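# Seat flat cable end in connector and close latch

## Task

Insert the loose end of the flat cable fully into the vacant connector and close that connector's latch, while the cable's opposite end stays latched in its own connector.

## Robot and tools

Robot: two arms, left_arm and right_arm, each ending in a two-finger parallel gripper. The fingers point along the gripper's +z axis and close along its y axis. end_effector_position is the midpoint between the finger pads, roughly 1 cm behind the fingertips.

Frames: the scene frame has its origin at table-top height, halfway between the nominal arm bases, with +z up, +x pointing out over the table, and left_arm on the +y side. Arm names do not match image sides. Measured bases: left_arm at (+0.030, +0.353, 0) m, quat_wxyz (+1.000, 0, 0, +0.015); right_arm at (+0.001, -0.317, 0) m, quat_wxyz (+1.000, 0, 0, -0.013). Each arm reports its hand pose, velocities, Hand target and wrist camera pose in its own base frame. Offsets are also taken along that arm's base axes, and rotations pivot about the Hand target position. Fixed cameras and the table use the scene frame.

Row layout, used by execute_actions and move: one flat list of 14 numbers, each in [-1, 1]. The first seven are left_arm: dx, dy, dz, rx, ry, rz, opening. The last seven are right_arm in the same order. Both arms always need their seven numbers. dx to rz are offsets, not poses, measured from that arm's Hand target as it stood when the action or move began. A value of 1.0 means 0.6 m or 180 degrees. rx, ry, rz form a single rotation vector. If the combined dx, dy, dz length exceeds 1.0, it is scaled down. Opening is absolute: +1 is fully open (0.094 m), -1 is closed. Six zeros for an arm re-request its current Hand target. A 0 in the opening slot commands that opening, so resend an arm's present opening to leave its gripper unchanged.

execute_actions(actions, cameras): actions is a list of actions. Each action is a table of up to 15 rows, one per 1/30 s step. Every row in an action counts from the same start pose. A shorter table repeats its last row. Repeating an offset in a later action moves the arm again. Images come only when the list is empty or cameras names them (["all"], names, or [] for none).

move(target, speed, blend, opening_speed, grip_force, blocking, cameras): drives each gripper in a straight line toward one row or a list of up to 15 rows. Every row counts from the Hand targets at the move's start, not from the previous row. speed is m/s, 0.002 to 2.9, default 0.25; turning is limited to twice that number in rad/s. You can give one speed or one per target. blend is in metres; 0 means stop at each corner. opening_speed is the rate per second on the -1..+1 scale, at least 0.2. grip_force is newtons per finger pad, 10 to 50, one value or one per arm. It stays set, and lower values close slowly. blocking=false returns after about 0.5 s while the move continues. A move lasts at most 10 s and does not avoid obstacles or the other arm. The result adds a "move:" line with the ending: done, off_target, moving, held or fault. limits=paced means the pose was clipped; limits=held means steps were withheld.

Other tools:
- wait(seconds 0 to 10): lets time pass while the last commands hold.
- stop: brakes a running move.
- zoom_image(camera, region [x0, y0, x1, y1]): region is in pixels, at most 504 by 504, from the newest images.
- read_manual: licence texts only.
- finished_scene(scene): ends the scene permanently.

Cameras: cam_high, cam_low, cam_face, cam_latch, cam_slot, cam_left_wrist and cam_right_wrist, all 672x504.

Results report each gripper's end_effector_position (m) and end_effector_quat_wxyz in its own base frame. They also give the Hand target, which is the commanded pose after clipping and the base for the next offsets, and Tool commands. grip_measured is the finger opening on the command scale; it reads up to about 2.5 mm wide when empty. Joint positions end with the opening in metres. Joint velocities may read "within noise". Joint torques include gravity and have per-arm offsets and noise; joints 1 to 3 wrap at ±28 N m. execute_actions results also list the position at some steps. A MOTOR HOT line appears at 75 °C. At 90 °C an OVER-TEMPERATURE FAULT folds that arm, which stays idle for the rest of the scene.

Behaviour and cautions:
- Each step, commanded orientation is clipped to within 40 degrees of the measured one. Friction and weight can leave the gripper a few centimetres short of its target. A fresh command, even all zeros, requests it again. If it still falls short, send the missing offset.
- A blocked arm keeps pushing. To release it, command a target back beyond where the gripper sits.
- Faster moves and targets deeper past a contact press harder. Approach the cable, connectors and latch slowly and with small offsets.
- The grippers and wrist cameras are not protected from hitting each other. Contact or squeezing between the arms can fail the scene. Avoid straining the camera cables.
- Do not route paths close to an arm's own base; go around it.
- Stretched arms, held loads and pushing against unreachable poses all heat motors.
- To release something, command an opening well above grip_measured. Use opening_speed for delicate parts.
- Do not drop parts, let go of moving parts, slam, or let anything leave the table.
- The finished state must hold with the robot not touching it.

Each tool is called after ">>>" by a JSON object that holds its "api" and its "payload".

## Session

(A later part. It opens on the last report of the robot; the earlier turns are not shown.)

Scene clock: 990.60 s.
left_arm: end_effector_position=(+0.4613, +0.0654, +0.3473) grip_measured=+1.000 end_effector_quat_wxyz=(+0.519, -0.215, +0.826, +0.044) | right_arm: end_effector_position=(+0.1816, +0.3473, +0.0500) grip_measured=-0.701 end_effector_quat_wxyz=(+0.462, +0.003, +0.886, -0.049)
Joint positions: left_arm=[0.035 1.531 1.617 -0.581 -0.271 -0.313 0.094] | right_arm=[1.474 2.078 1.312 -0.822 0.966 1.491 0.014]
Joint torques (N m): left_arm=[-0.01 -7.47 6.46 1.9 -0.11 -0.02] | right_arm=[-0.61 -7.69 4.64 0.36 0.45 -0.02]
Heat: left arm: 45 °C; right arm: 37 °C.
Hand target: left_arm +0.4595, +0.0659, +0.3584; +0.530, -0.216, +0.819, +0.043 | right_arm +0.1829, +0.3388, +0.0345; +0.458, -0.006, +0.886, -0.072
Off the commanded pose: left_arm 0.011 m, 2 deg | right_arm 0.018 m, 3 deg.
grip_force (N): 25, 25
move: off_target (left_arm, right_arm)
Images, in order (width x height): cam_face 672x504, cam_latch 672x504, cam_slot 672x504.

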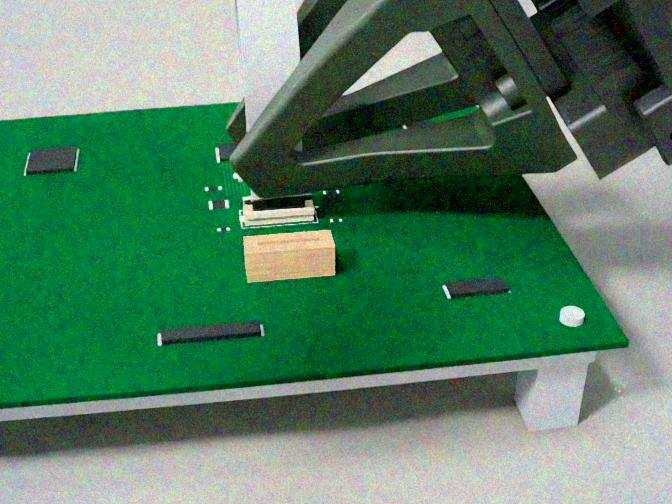

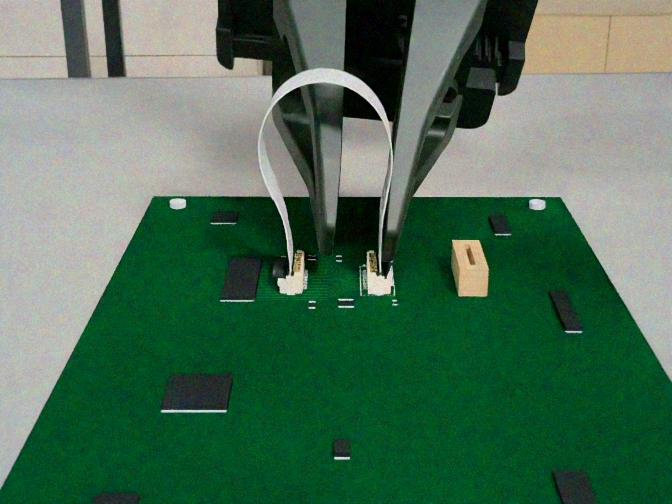

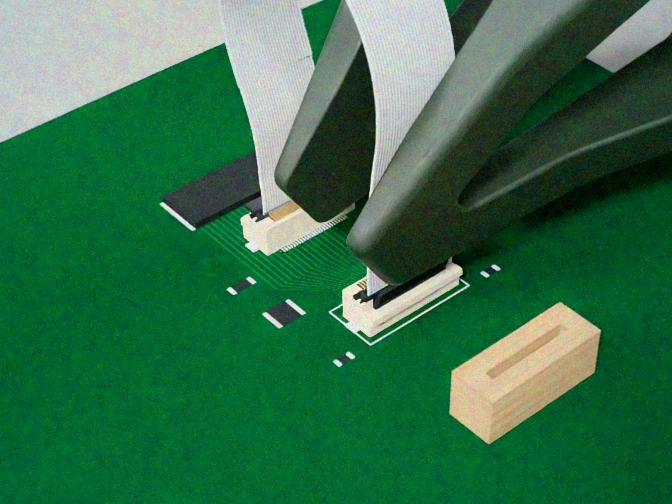

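>>> {"api": "move", "payload": {"target": [0,0,0,0,0,0,1, 0,0.006,0,0.0065,-0.0004,0,-0.7], "speed": 0.02, "cameras": ["cam_latch","cam_face","cam_slot"]}}

>>> {"api": "zoom_image", "payload": {"camera": "cam_face", "region": [240, 180, 310, 220]}}

>>> {"api": "zoom_image", "payload": {"camera": "cam_slot", "region": [345, 240, 455, 310]}}

>>> {"api": "zoom_image", "payload": {"camera": "cam_latch", "region": [365, 230, 405, 285]}}

Scene clock: 1000.93 s.
left_arm: end_effector_position=(+0.4613, +0.0654, +0.3473) grip_measured=+1.000 end_effector_quat_wxyz=(+0.519, -0.215, +0.826, +0.044) | right_arm: end_effector_position=(+0.1818, +0.3487, +0.0495) grip_measured=-0.701 end_effector_quat_wxyz=(+0.462, +0.005, +0.886, -0.046)
Joint positions: left_arm=[0.035 1.531 1.617 -0.581 -0.271 -0.313 0.094] | right_arm=[1.474 2.08 1.312 -0.814 0.966 1.491 0.014]
Joint torques (N m): left_arm=[-0.01 -7.47 6.42 1.9 -0.11 -0.02] | right_arm=[-0.38 -7.97 4.72 0.51 0.42 0.01]
Heat: left arm: 45 °C; right arm: 37 °C.
Hand target: left_arm +0.4595, +0.0659, +0.3584; +0.530, -0.216, +0.819, +0.043 | right_arm +0.1829, +0.3424, +0.0345; +0.459, -0.001, +0.886, -0.063
Off the commanded pose: left_arm 0.011 m, 2 deg | right_arm 0.016 m, 2 deg.
grip_force (N): 25, 25
move: off_target (left_arm, right_arm)
Images, in order (width x height): cam_face 672x504, cam_latch 672x504, cam_slot 672x504.

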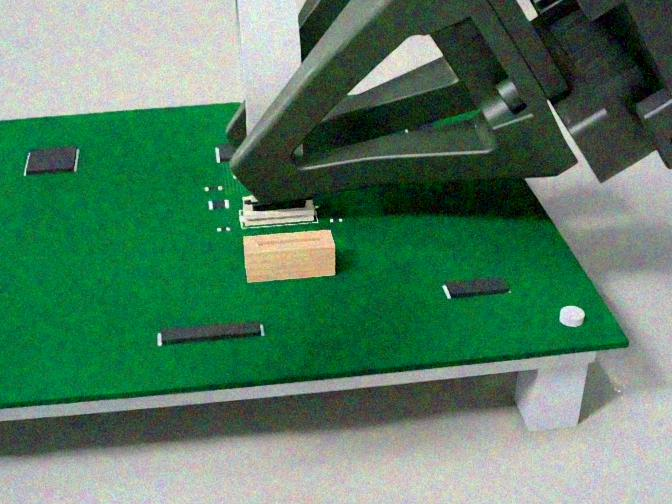

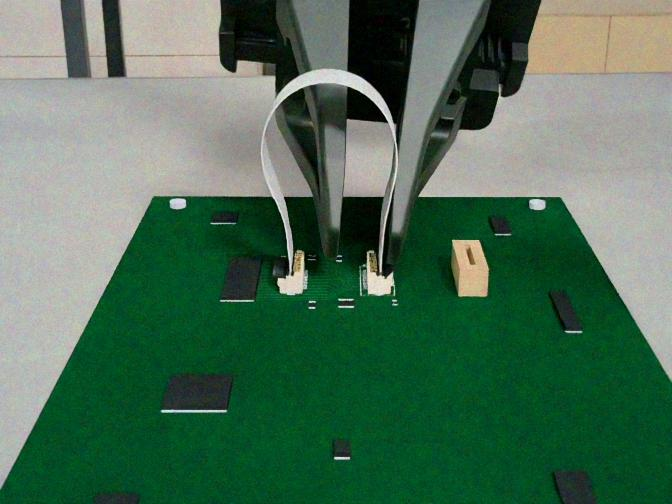

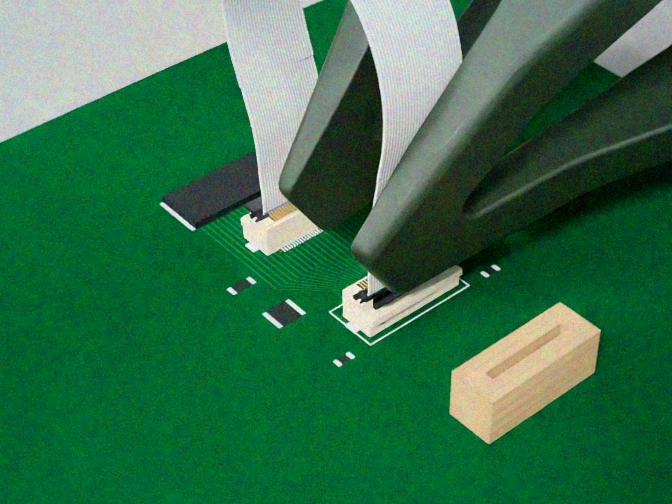

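Scaled by 7.200 from the camera's 672x504 image, which has a finer 960x720 frame.

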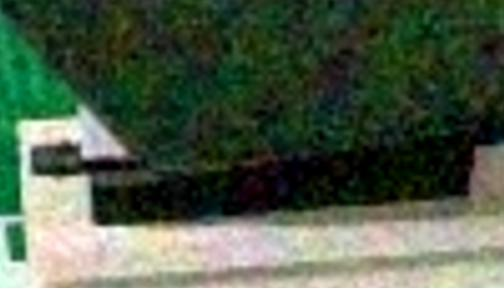

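Scaled by 4.582 from the camera's 672x504 image, which has a finer 960x720 frame.

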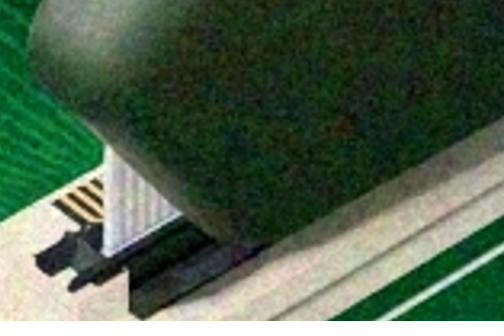

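Scaled by 9.164 from the camera's 672x504 image, which has a finer 960x720 frame.

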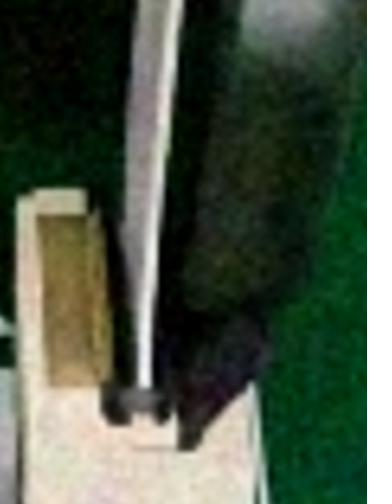

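>>> {"api": "move", "payload": {"target": [0,0,0,0,0,0,1, 0,-0.0007,-0.004,-0.0022,0.00018,0,-0.7], "speed": 0.02, "cameras": ["cam_latch","cam_face","cam_slot"]}}

>>> {"api": "zoom_image", "payload": {"camera": "cam_face", "region": [240, 180, 310, 220]}}

>>> {"api": "zoom_image", "payload": {"camera": "cam_slot", "region": [345, 240, 455, 310]}}

>>> {"api": "zoom_image", "payload": {"camera": "cam_latch", "region": [365, 230, 405, 285]}}

Scene clock: 1010.63 s.
left_arm: end_effector_position=(+0.4613, +0.0654, +0.3473) grip_measured=+1.000 end_effector_quat_wxyz=(+0.519, -0.215, +0.826, +0.044) | right_arm: end_effector_position=(+0.1824, +0.3489, +0.0491) grip_measured=-0.701 end_effector_quat_wxyz=(+0.465, +0.005, +0.884, -0.046)
Joint positions: left_arm=[0.035 1.531 1.617 -0.581 -0.271 -0.313 0.094] | right_arm=[1.474 2.084 1.312 -0.811 0.972 1.491 0.014]
Joint torques (N m): left_arm=[-0.01 -7.49 6.42 1.9 -0.11 -0.02] | right_arm=[-0.58 -7.56 4.93 0.48 0.38 -0.04]
Heat: left arm: 45 °C; right arm: 37 °C.
Hand target: left_arm +0.4595, +0.0659, +0.3584; +0.530, -0.216, +0.819, +0.043 | right_arm +0.1829, +0.3420, +0.0321; +0.459, -0.002, +0.886, -0.066
Off the commanded pose: left_arm 0.011 m, 2 deg | right_arm 0.018 m, 3 deg.
grip_force (N): 25, 25
move: off_target (left_arm, right_arm)
Images, in order (width x height): cam_face 672x504, cam_latch 672x504, cam_slot 672x504.

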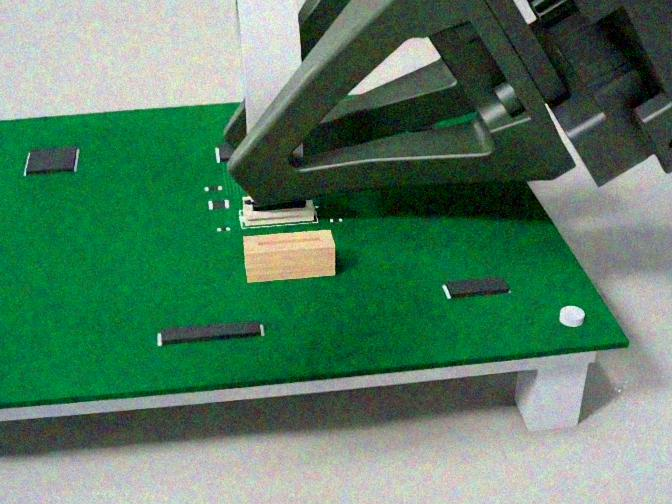

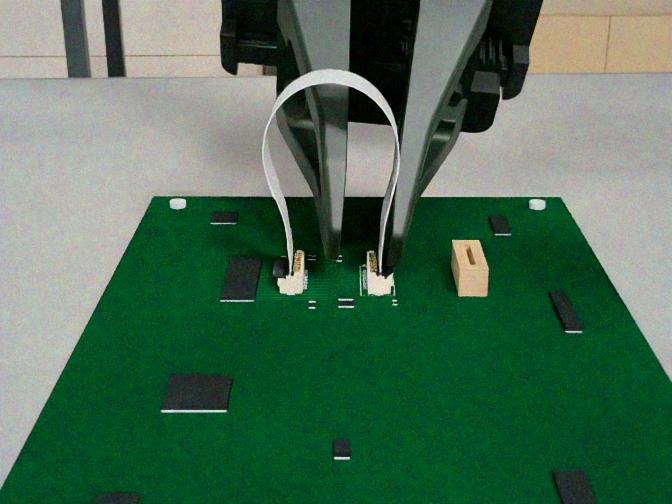

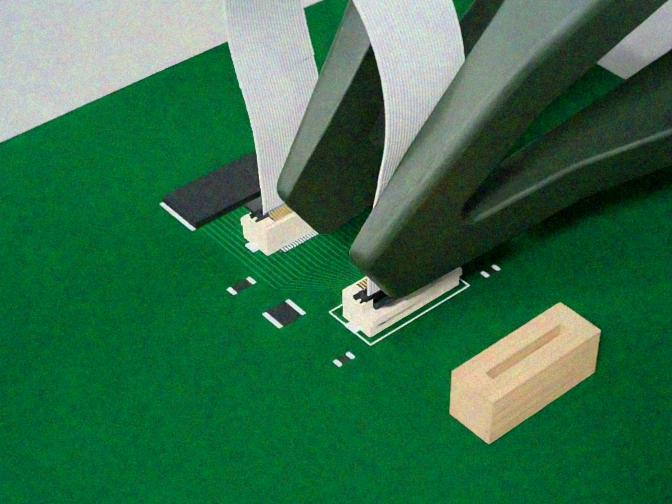

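Scaled by 7.200 from the camera's 672x504 image, which has a finer 960x720 frame.

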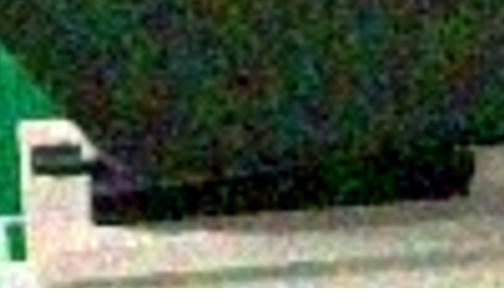

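Scaled by 4.582 from the camera's 672x504 image, which has a finer 960x720 frame.

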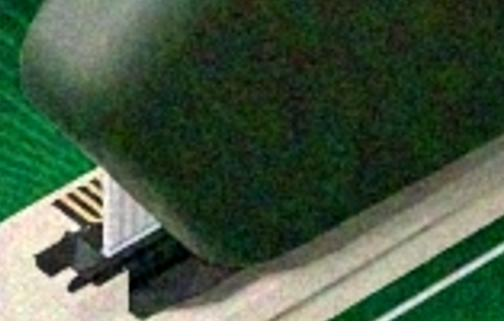

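Scaled by 9.164 from the camera's 672x504 image, which has a finer 960x720 frame.

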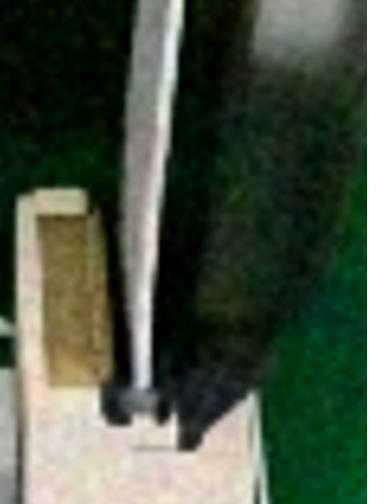

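>>> {"api": "move", "payload": {"target": [0,0,0,0,0,0,1, 0,-0.0009,-0.005,-0.0028,0.0002,0,-0.7], "speed": 0.02, "cameras": ["cam_latch","cam_face","cam_slot"]}}

>>> {"api": "zoom_image", "payload": {"camera": "cam_face", "region": [240, 180, 310, 220]}}

>>> {"api": "zoom_image", "payload": {"camera": "cam_slot", "region": [345, 240, 455, 310]}}

>>> {"api": "zoom_image", "payload": {"camera": "cam_latch", "region": [365, 230, 405, 285]}}

Scene clock: 1019.57 s.
left_arm: end_effector_position=(+0.4613, +0.0654, +0.3473) grip_measured=+1.000 end_effector_quat_wxyz=(+0.519, -0.215, +0.826, +0.044) | right_arm: end_effector_position=(+0.1832, +0.3495, +0.0469) grip_measured=-0.701 end_effector_quat_wxyz=(+0.468, +0.004, +0.883, -0.047)
Joint positions: left_arm=[0.035 1.531 1.617 -0.581 -0.271 -0.313 0.094] | right_arm=[1.474 2.093 1.312 -0.803 0.979 1.491 0.014]
Joint torques (N m): left_arm=[-0.01 -7.47 6.43 1.9 -0.11 -0.02] | right_arm=[-0.49 -7.65 4.75 0.36 0.32 -0.01]
Heat: left arm: 45 °C; right arm: 37 °C.
Hand target: left_arm +0.4595, +0.0659, +0.3584; +0.530, -0.216, +0.819, +0.043 | right_arm +0.1829, +0.3415, +0.0292; +0.458, -0.004, +0.886, -0.069
Off the commanded pose: left_arm 0.011 m, 2 deg | right_arm 0.020 m, 3 deg.
grip_force (N): 25, 25
move: off_target (left_arm, right_arm)
Images, in order (width x height): cam_face 672x504, cam_latch 672x504, cam_slot 672x504.

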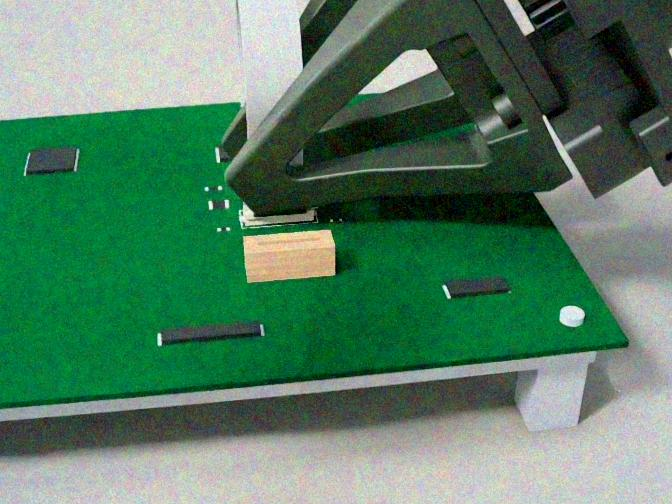

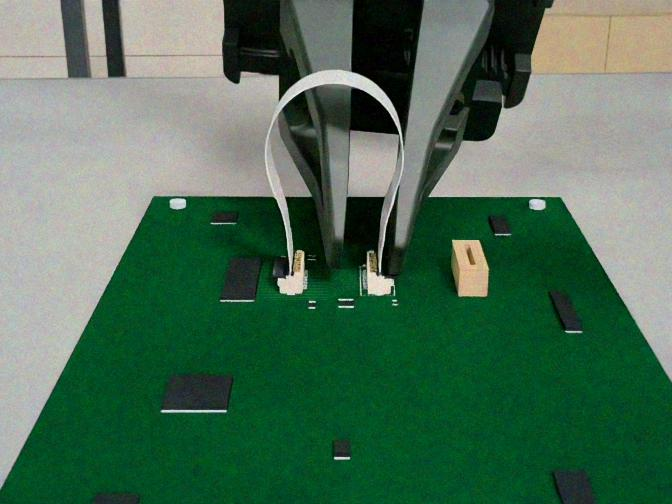

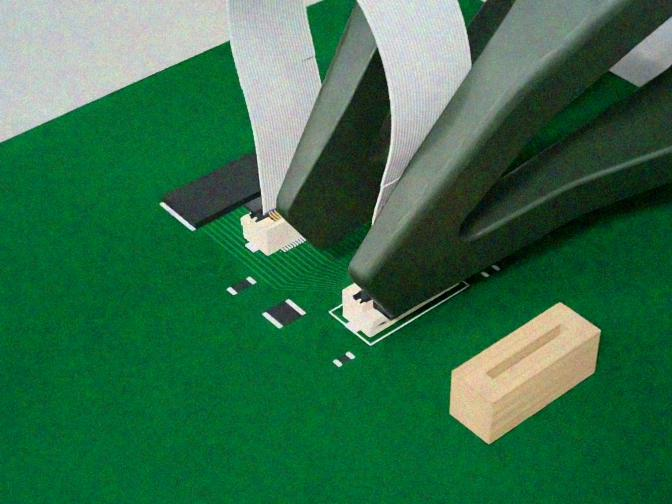

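Scaled by 7.200 from the camera's 672x504 image, which has a finer 960x720 frame.

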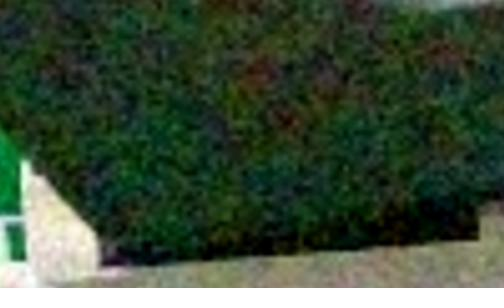

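Scaled by 4.582 from the camera's 672x504 image, which has a finer 960x720 frame.

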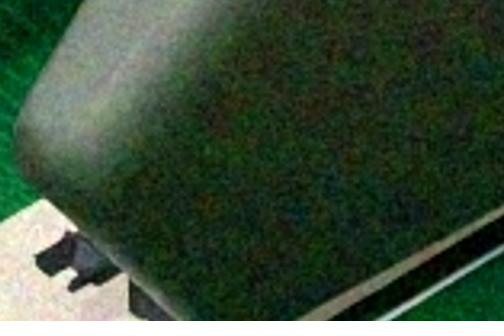

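Scaled by 9.164 from the camera's 672x504 image, which has a finer 960x720 frame.

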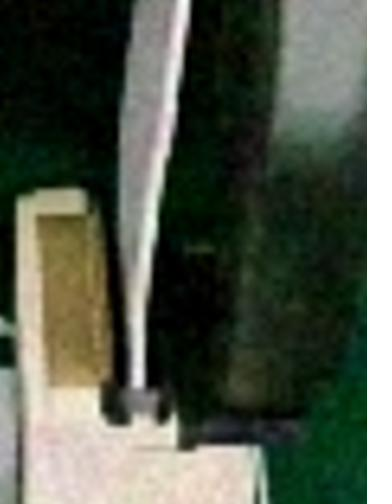

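>>> {"api": "move", "payload": {"target": [0,0,0,0,0,0,1, 0,-0.0007,-0.005,-0.0028,0.0002,0,-0.7], "speed": 0.02, "cameras": ["cam_latch","cam_face","cam_slot"]}}

>>> {"api": "zoom_image", "payload": {"camera": "cam_face", "region": [220, 160, 340, 240]}}

>>> {"api": "zoom_image", "payload": {"camera": "cam_slot", "region": [325, 240, 475, 350]}}

>>> {"api": "zoom_image", "payload": {"camera": "cam_latch", "region": [365, 230, 405, 285]}}

Scene clock: 1029.20 s.
left_arm: end_effector_position=(+0.4613, +0.0654, +0.3473) grip_measured=+1.000 end_effector_quat_wxyz=(+0.519, -0.215, +0.826, +0.044) | right_arm: end_effector_position=(+0.1841, +0.3491, +0.0466) grip_measured=-0.701 end_effector_quat_wxyz=(+0.472, +0.003, +0.880, -0.049)
Joint positions: left_arm=[0.035 1.531 1.617 -0.581 -0.271 -0.313 0.094] | right_arm=[1.474 2.098 1.312 -0.803 0.989 1.491 0.014]
Joint torques (N m): left_arm=[-0.01 -7.47 6.45 1.9 -0.11 -0.02] | right_arm=[-0.57 -7.24 4.92 0.34 0.24 0]
Heat: left arm: 45 °C; right arm: 37 °C.
Hand target: left_arm +0.4595, +0.0659, +0.3584; +0.530, -0.216, +0.819, +0.043 | right_arm +0.1829, +0.3410, +0.0261; +0.458, -0.006, +0.886, -0.073
Off the commanded pose: left_arm 0.011 m, 2 deg | right_arm 0.022 m, 3 deg.
grip_force (N): 25, 25
move: off_target (left_arm, right_arm)
Images, in order (width x height): cam_face 672x504, cam_latch 672x504, cam_slot 672x504.

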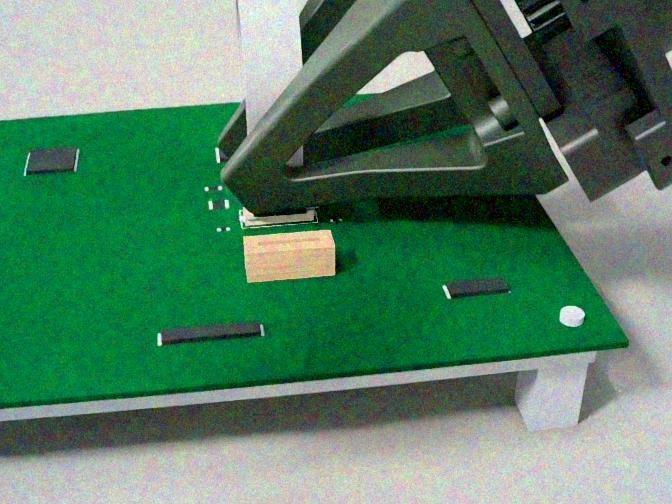

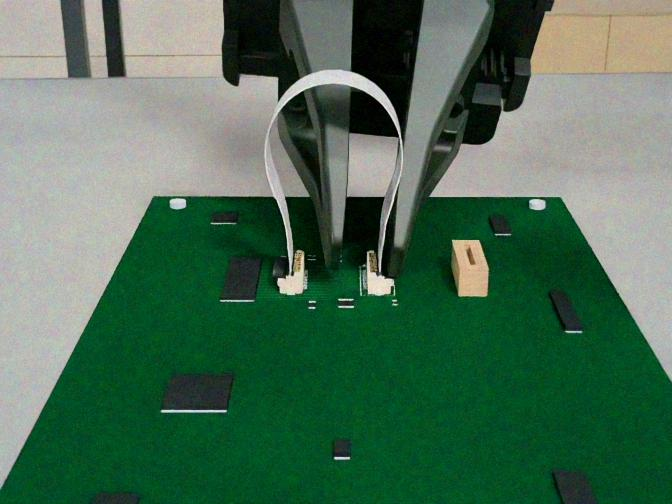

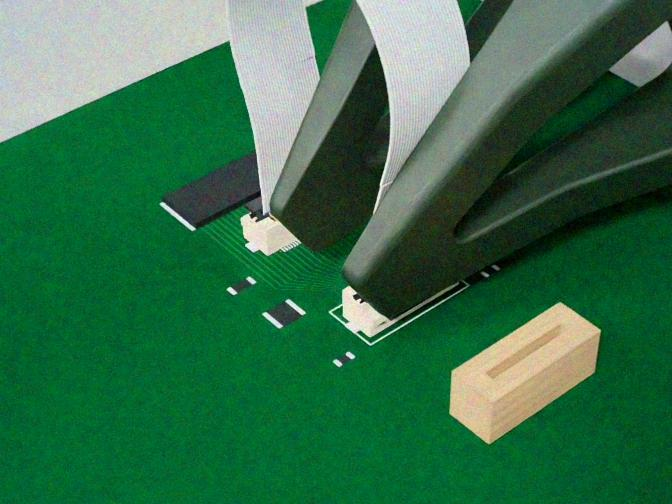

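Scaled by 4.200 from the camera's 672x504 image, which has a finer 960x720 frame.

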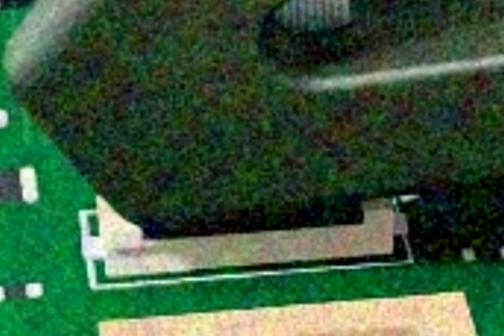

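Scaled by 3.360 from the camera's 672x504 image, which has a finer 960x720 frame.

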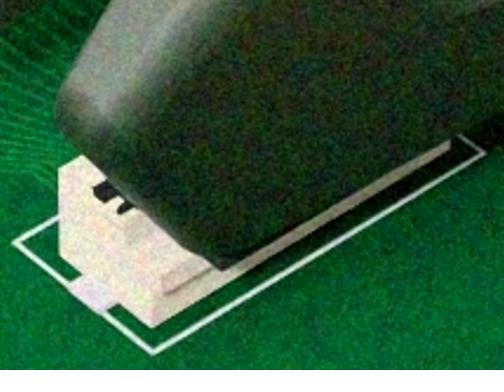

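Scaled by 9.164 from the camera's 672x504 image, which has a finer 960x720 frame.

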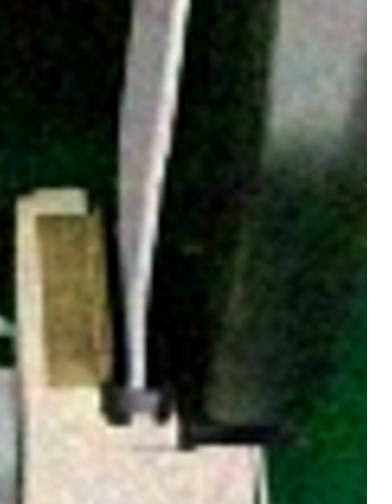

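>>> {"api": "zoom_image", "payload": {"camera": "cam_latch", "region": [265, 230, 320, 305]}}

>>> {"api": "zoom_image", "payload": {"camera": "cam_latch", "region": [360, 230, 415, 305]}}

Scaled by 6.720 from the camera's 672x504 image, which has a finer 960x720 frame.

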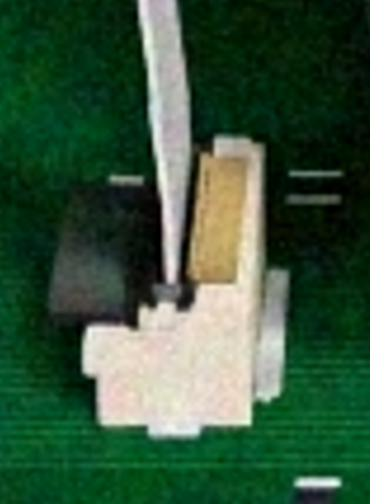

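Scaled by 6.720 from the camera's 672x504 image, which has a finer 960x720 frame.

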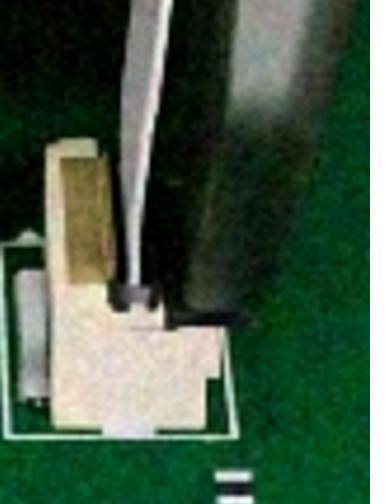

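>>> {"api": "execute_actions", "payload": {"actions": [], "cameras": ["cam_latch", "cam_slot", "cam_face"]}}

>>> {"api": "zoom_image", "payload": {"camera": "cam_latch", "region": [360, 230, 415, 305]}}

>>> {"api": "zoom_image", "payload": {"camera": "cam_latch", "region": [265, 230, 320, 305]}}

>>> {"api": "zoom_image", "payload": {"camera": "cam_slot", "region": [325, 240, 475, 350]}}

Scene clock: 1081.27 s.
left_arm: end_effector_position=(+0.4613, +0.0654, +0.3473) grip_measured=+1.000 end_effector_quat_wxyz=(+0.519, -0.215, +0.826, +0.044) | right_arm: end_effector_position=(+0.1841, +0.3491, +0.0466) grip_measured=-0.701 end_effector_quat_wxyz=(+0.472, +0.003, +0.880, -0.049)
Joint positions: left_arm=[0.035 1.531 1.617 -0.581 -0.271 -0.313 0.094] | right_arm=[1.474 2.098 1.312 -0.803 0.989 1.491 0.014]
Joint velocities: within noise
Joint torques (N m): left_arm=[-0.01 -7.49 6.43 1.9 -0.11 -0.02] | right_arm=[-0.47 -7.32 4.9 0.32 0.23 0.04]
Heat: left arm: 45 °C; right arm: 37 °C.
Hand target: left_arm +0.4595, +0.0659, +0.3584; +0.530, -0.216, +0.819, +0.043 | right_arm +0.1829, +0.3410, +0.0261; +0.458, -0.006, +0.886, -0.073
Tool commands: left_gripper/opening=+1.0 right_gripper/opening=-0.7
Off the commanded pose: left_arm 0.011 m, 2 deg | right_arm 0.022 m, 3 deg.
grip_force (N): 25, 25
Images, in order (width x height): cam_face 672x504, cam_latch 672x504, cam_slot 672x504.

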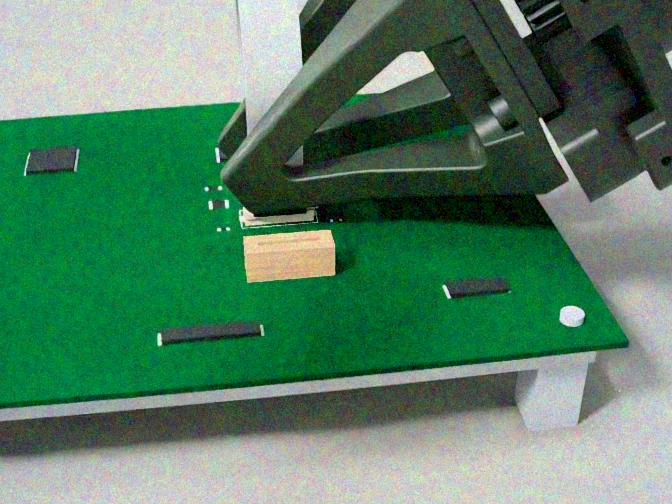

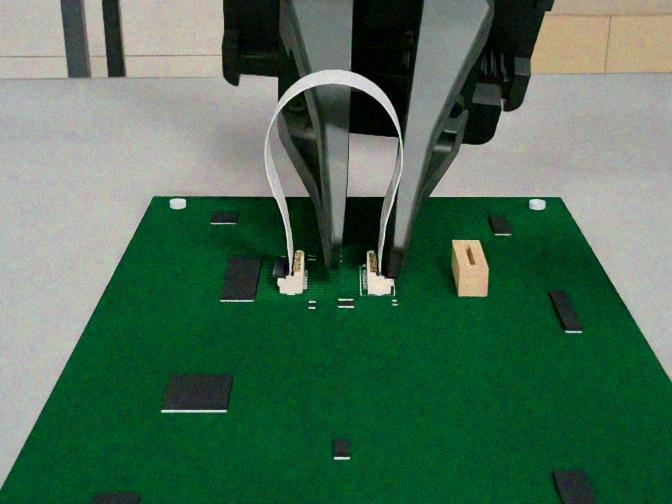

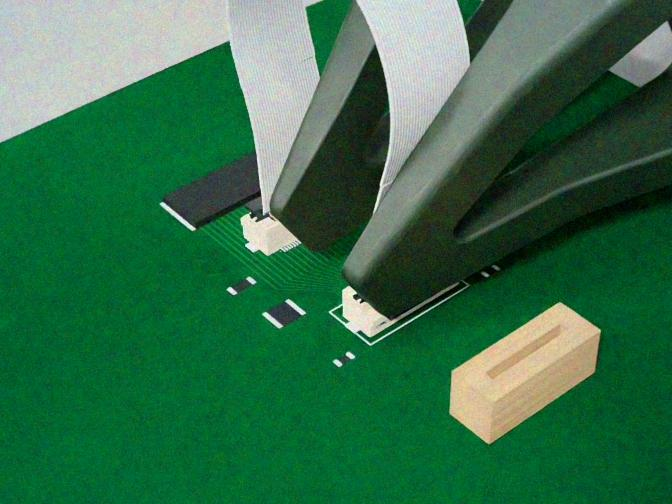

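Scaled by 6.720 from the camera's 672x504 image, which has a finer 960x720 frame.

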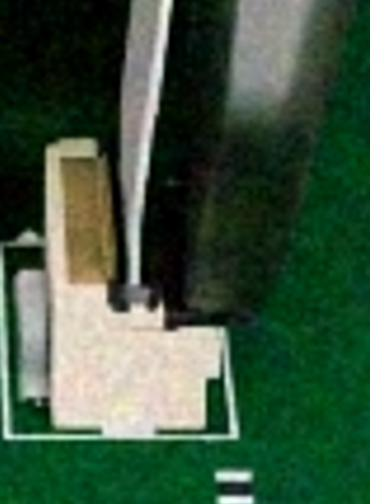

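Scaled by 6.720 from the camera's 672x504 image, which has a finer 960x720 frame.

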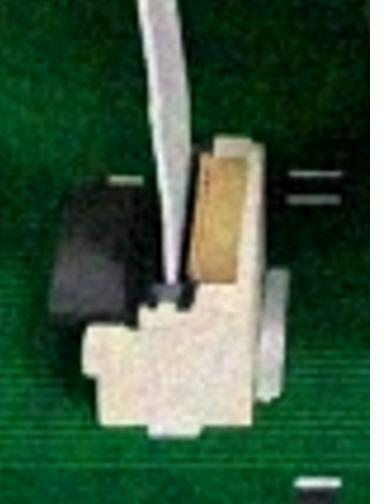

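Scaled by 3.360 from the camera's 672x504 image, which has a finer 960x720 frame.

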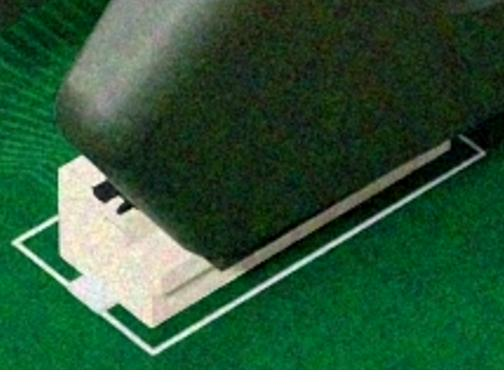

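>>> {"api": "move", "payload": {"target": [0,0,0,0,0,0,1,0,-0.0007,-0.004,-0.0022,0.00018,0,-0.7], "speed": 0.02, "cameras": ["cam_latch"]}}

>>> {"api": "zoom_image", "payload": {"camera": "cam_latch", "region": [360, 230, 415, 305]}}

Scene clock: 1093.70 s.
left_arm: end_effector_position=(+0.4613, +0.0654, +0.3473) grip_measured=+1.000 end_effector_quat_wxyz=(+0.519, -0.215, +0.826, +0.044) | right_arm: end_effector_position=(+0.1853, +0.3486, +0.0464) grip_measured=-0.701 end_effector_quat_wxyz=(+0.477, +0.002, +0.877, -0.053)
Joint positions: left_arm=[0.035 1.531 1.617 -0.581 -0.271 -0.313 0.094] | right_arm=[1.474 2.104 1.312 -0.803 1.001 1.491 0.014]
Joint torques (N m): left_arm=[-0.02 -7.49 6.43 1.9 -0.11 -0.02] | right_arm=[-0.39 -7.15 4.93 0.34 0.14 -0.02]
Heat: left arm: 45 °C; right arm: 37 °C.
Hand target: left_arm +0.4595, +0.0659, +0.3584; +0.530, -0.216, +0.819, +0.043 | right_arm +0.1830, +0.3406, +0.0238; +0.458, -0.008, +0.886, -0.076
Off the commanded pose: left_arm 0.011 m, 2 deg | right_arm 0.024 m, 4 deg.
grip_force (N): 25, 25
move: off_target (left_arm, right_arm)
Images, in order (width x height): cam_latch 672x504.

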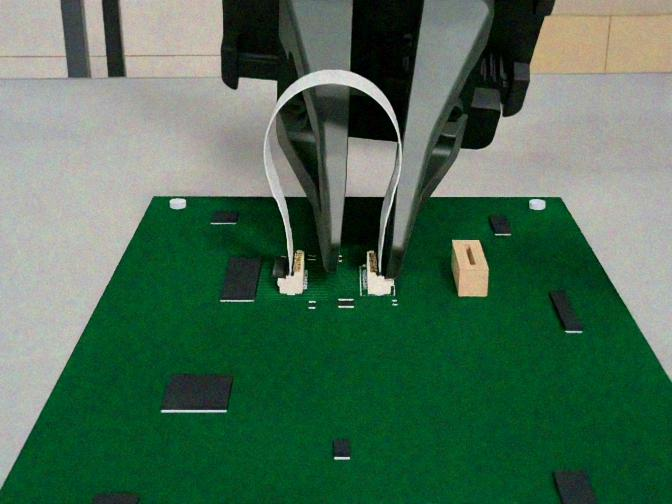

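Scaled by 6.720 from the camera's 672x504 image, which has a finer 960x720 frame.

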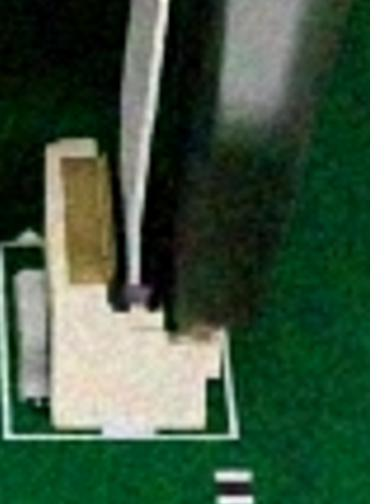

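>>> {"api": "move", "payload": {"target": [0,0,0,0,0,0,1,0,0.0063,0.0375,0.0219,-0.0015,0,-0.7], "speed": 0.03}}

Scene clock: 1100.00 s.
left_arm: end_effector_position=(+0.4613, +0.0654, +0.3473) grip_measured=+1.000 end_effector_quat_wxyz=(+0.519, -0.215, +0.826, +0.044) | right_arm: end_effector_position=(+0.1838, +0.3495, +0.0468) grip_measured=-0.701 end_effector_quat_wxyz=(+0.469, +0.005, +0.882, -0.047)
Joint positions: left_arm=[0.035 1.531 1.617 -0.581 -0.271 -0.313 0.094] | right_arm=[1.474 2.094 1.312 -0.802 0.982 1.491 0.014]
Joint torques (N m): left_arm=[0.01 -7.5 6.42 1.9 -0.11 -0.02] | right_arm=[-0.28 -12.42 4.52 0.39 0.27 0.03]
Heat: left arm: 45 °C; right arm: 37 °C.
Hand target: left_arm +0.4595, +0.0659, +0.3584; +0.530, -0.216, +0.819, +0.043 | right_arm +0.1829, +0.3443, +0.0462; +0.460, +0.008, +0.887, -0.046
Off the commanded pose: left_arm 0.011 m, 2 deg | right_arm 0.005 m, 1 deg.
grip_force (N): 25, 25
move: off_target (left_arm)

>>> {"api": "move", "payload": {"target": [0,0,0,0,0,0,1,0,0.0025,0.015,0.0088,-0.0006,0,-0.7], "speed": 0.02, "cameras": ["cam_latch", "cam_slot"]}}

>>> {"api": "zoom_image", "payload": {"camera": "cam_latch", "region": [360, 230, 415, 305]}}

>>> {"api": "zoom_image", "payload": {"camera": "cam_slot", "region": [325, 240, 475, 350]}}

Scene clock: 1108.90 s.
left_arm: end_effector_position=(+0.4613, +0.0654, +0.3473) grip_measured=+1.000 end_effector_quat_wxyz=(+0.519, -0.215, +0.826, +0.044) | right_arm: end_effector_position=(+0.1810, +0.3513, +0.0501) grip_measured=-0.701 end_effector_quat_wxyz=(+0.457, +0.010, +0.889, -0.037)
Joint positions: left_arm=[0.035 1.531 1.617 -0.581 -0.271 -0.313 0.094] | right_arm=[1.474 2.072 1.312 -0.802 0.953 1.491 0.014]
Joint torques (N m): left_arm=[-0.02 -7.5 6.43 1.91 -0.11 -0.02] | right_arm=[-0.42 -12.98 4.21 0.46 0.54 0]
Heat: left arm: 45 °C; right arm: 37 °C.
Hand target: left_arm +0.4595, +0.0659, +0.3584; +0.530, -0.216, +0.819, +0.043 | right_arm +0.1830, +0.3458, +0.0552; +0.461, +0.014, +0.887, -0.034
Off the commanded pose: left_arm 0.011 m, 2 deg | right_arm 0.008 m, 1 deg.
grip_force (N): 25, 25
move: off_target (left_arm)
Images, in order (width x height): cam_latch 672x504, cam_slot 672x504.

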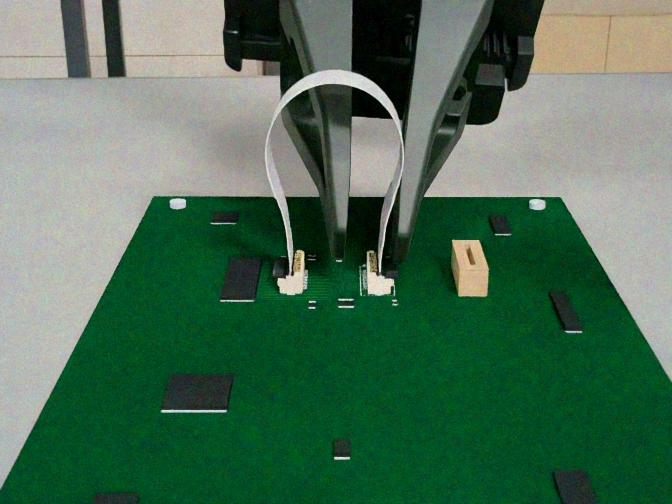

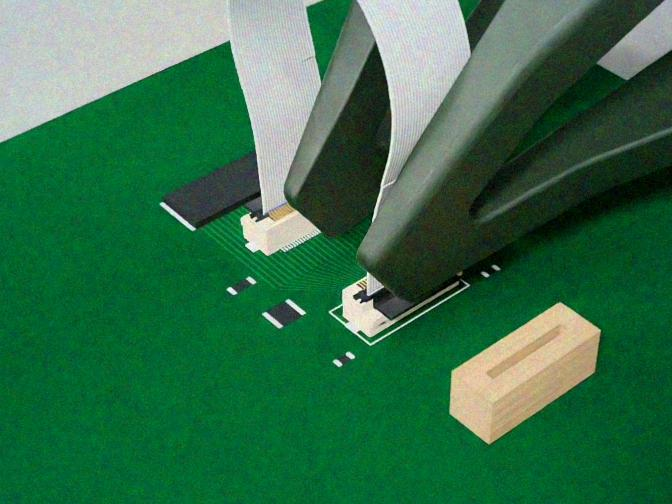

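Scaled by 6.720 from the camera's 672x504 image, which has a finer 960x720 frame.

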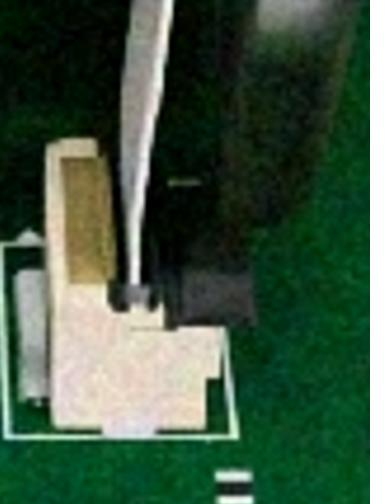

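Scaled by 3.360 from the camera's 672x504 image, which has a finer 960x720 frame.

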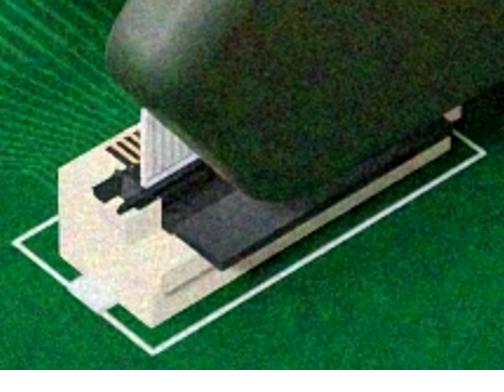

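>>> {"api": "move", "payload": {"target": [0,0,0,0,0,0,1,0,0.0025,0.015,0.0088,-0.0006,0,-0.7], "speed": 0.02, "cameras": ["cam_latch", "cam_slot"]}}

>>> {"api": "zoom_image", "payload": {"camera": "cam_latch", "region": [360, 230, 415, 305]}}

>>> {"api": "zoom_image", "payload": {"camera": "cam_slot", "region": [325, 240, 475, 350]}}

Scene clock: 1117.93 s.
left_arm: end_effector_position=(+0.4613, +0.0654, +0.3473) grip_measured=+1.000 end_effector_quat_wxyz=(+0.519, -0.215, +0.826, +0.044) | right_arm: end_effector_position=(+0.1810, +0.3531, +0.0594) grip_measured=-0.701 end_effector_quat_wxyz=(+0.458, +0.016, +0.889, -0.024)
Joint positions: left_arm=[0.035 1.531 1.617 -0.581 -0.271 -0.313 0.094] | right_arm=[1.474 2.045 1.312 -0.801 0.952 1.491 0.014]
Joint torques (N m): left_arm=[-0.02 -7.47 6.43 1.9 -0.11 -0.02] | right_arm=[-0.31 -12.92 4.33 0.53 0.55 -0.01]
Heat: left arm: 45 °C; right arm: 37 °C.
Hand target: left_arm +0.4595, +0.0659, +0.3584; +0.530, -0.216, +0.819, +0.043 | right_arm +0.1829, +0.3474, +0.0642; +0.461, +0.021, +0.887, -0.021
Off the commanded pose: left_arm 0.011 m, 2 deg | right_arm 0.008 m, 1 deg.
grip_force (N): 25, 25
move: off_target (left_arm)
Images, in order (width x height): cam_latch 672x504, cam_slot 672x504.

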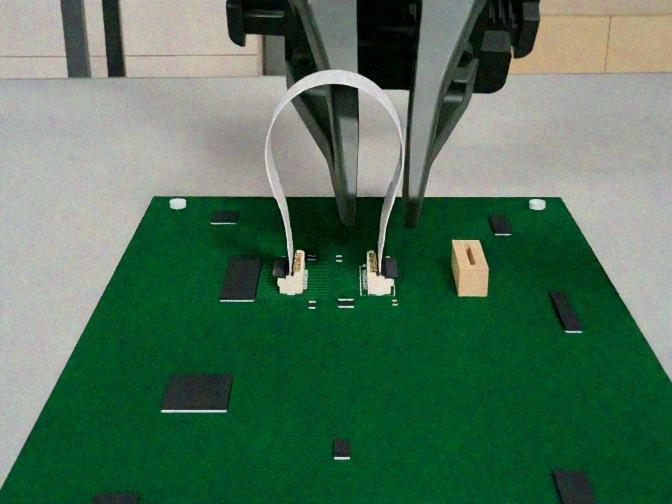

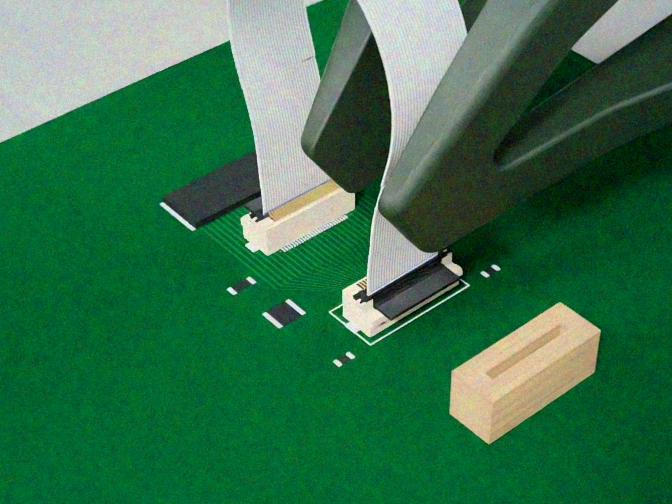

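Scaled by 6.720 from the camera's 672x504 image, which has a finer 960x720 frame.

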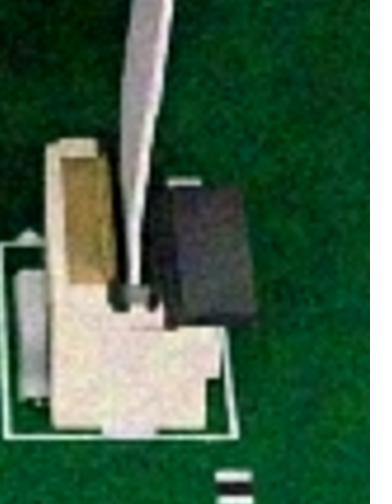

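Scaled by 3.360 from the camera's 672x504 image, which has a finer 960x720 frame.

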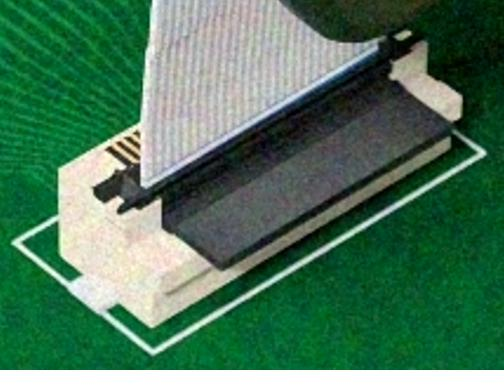

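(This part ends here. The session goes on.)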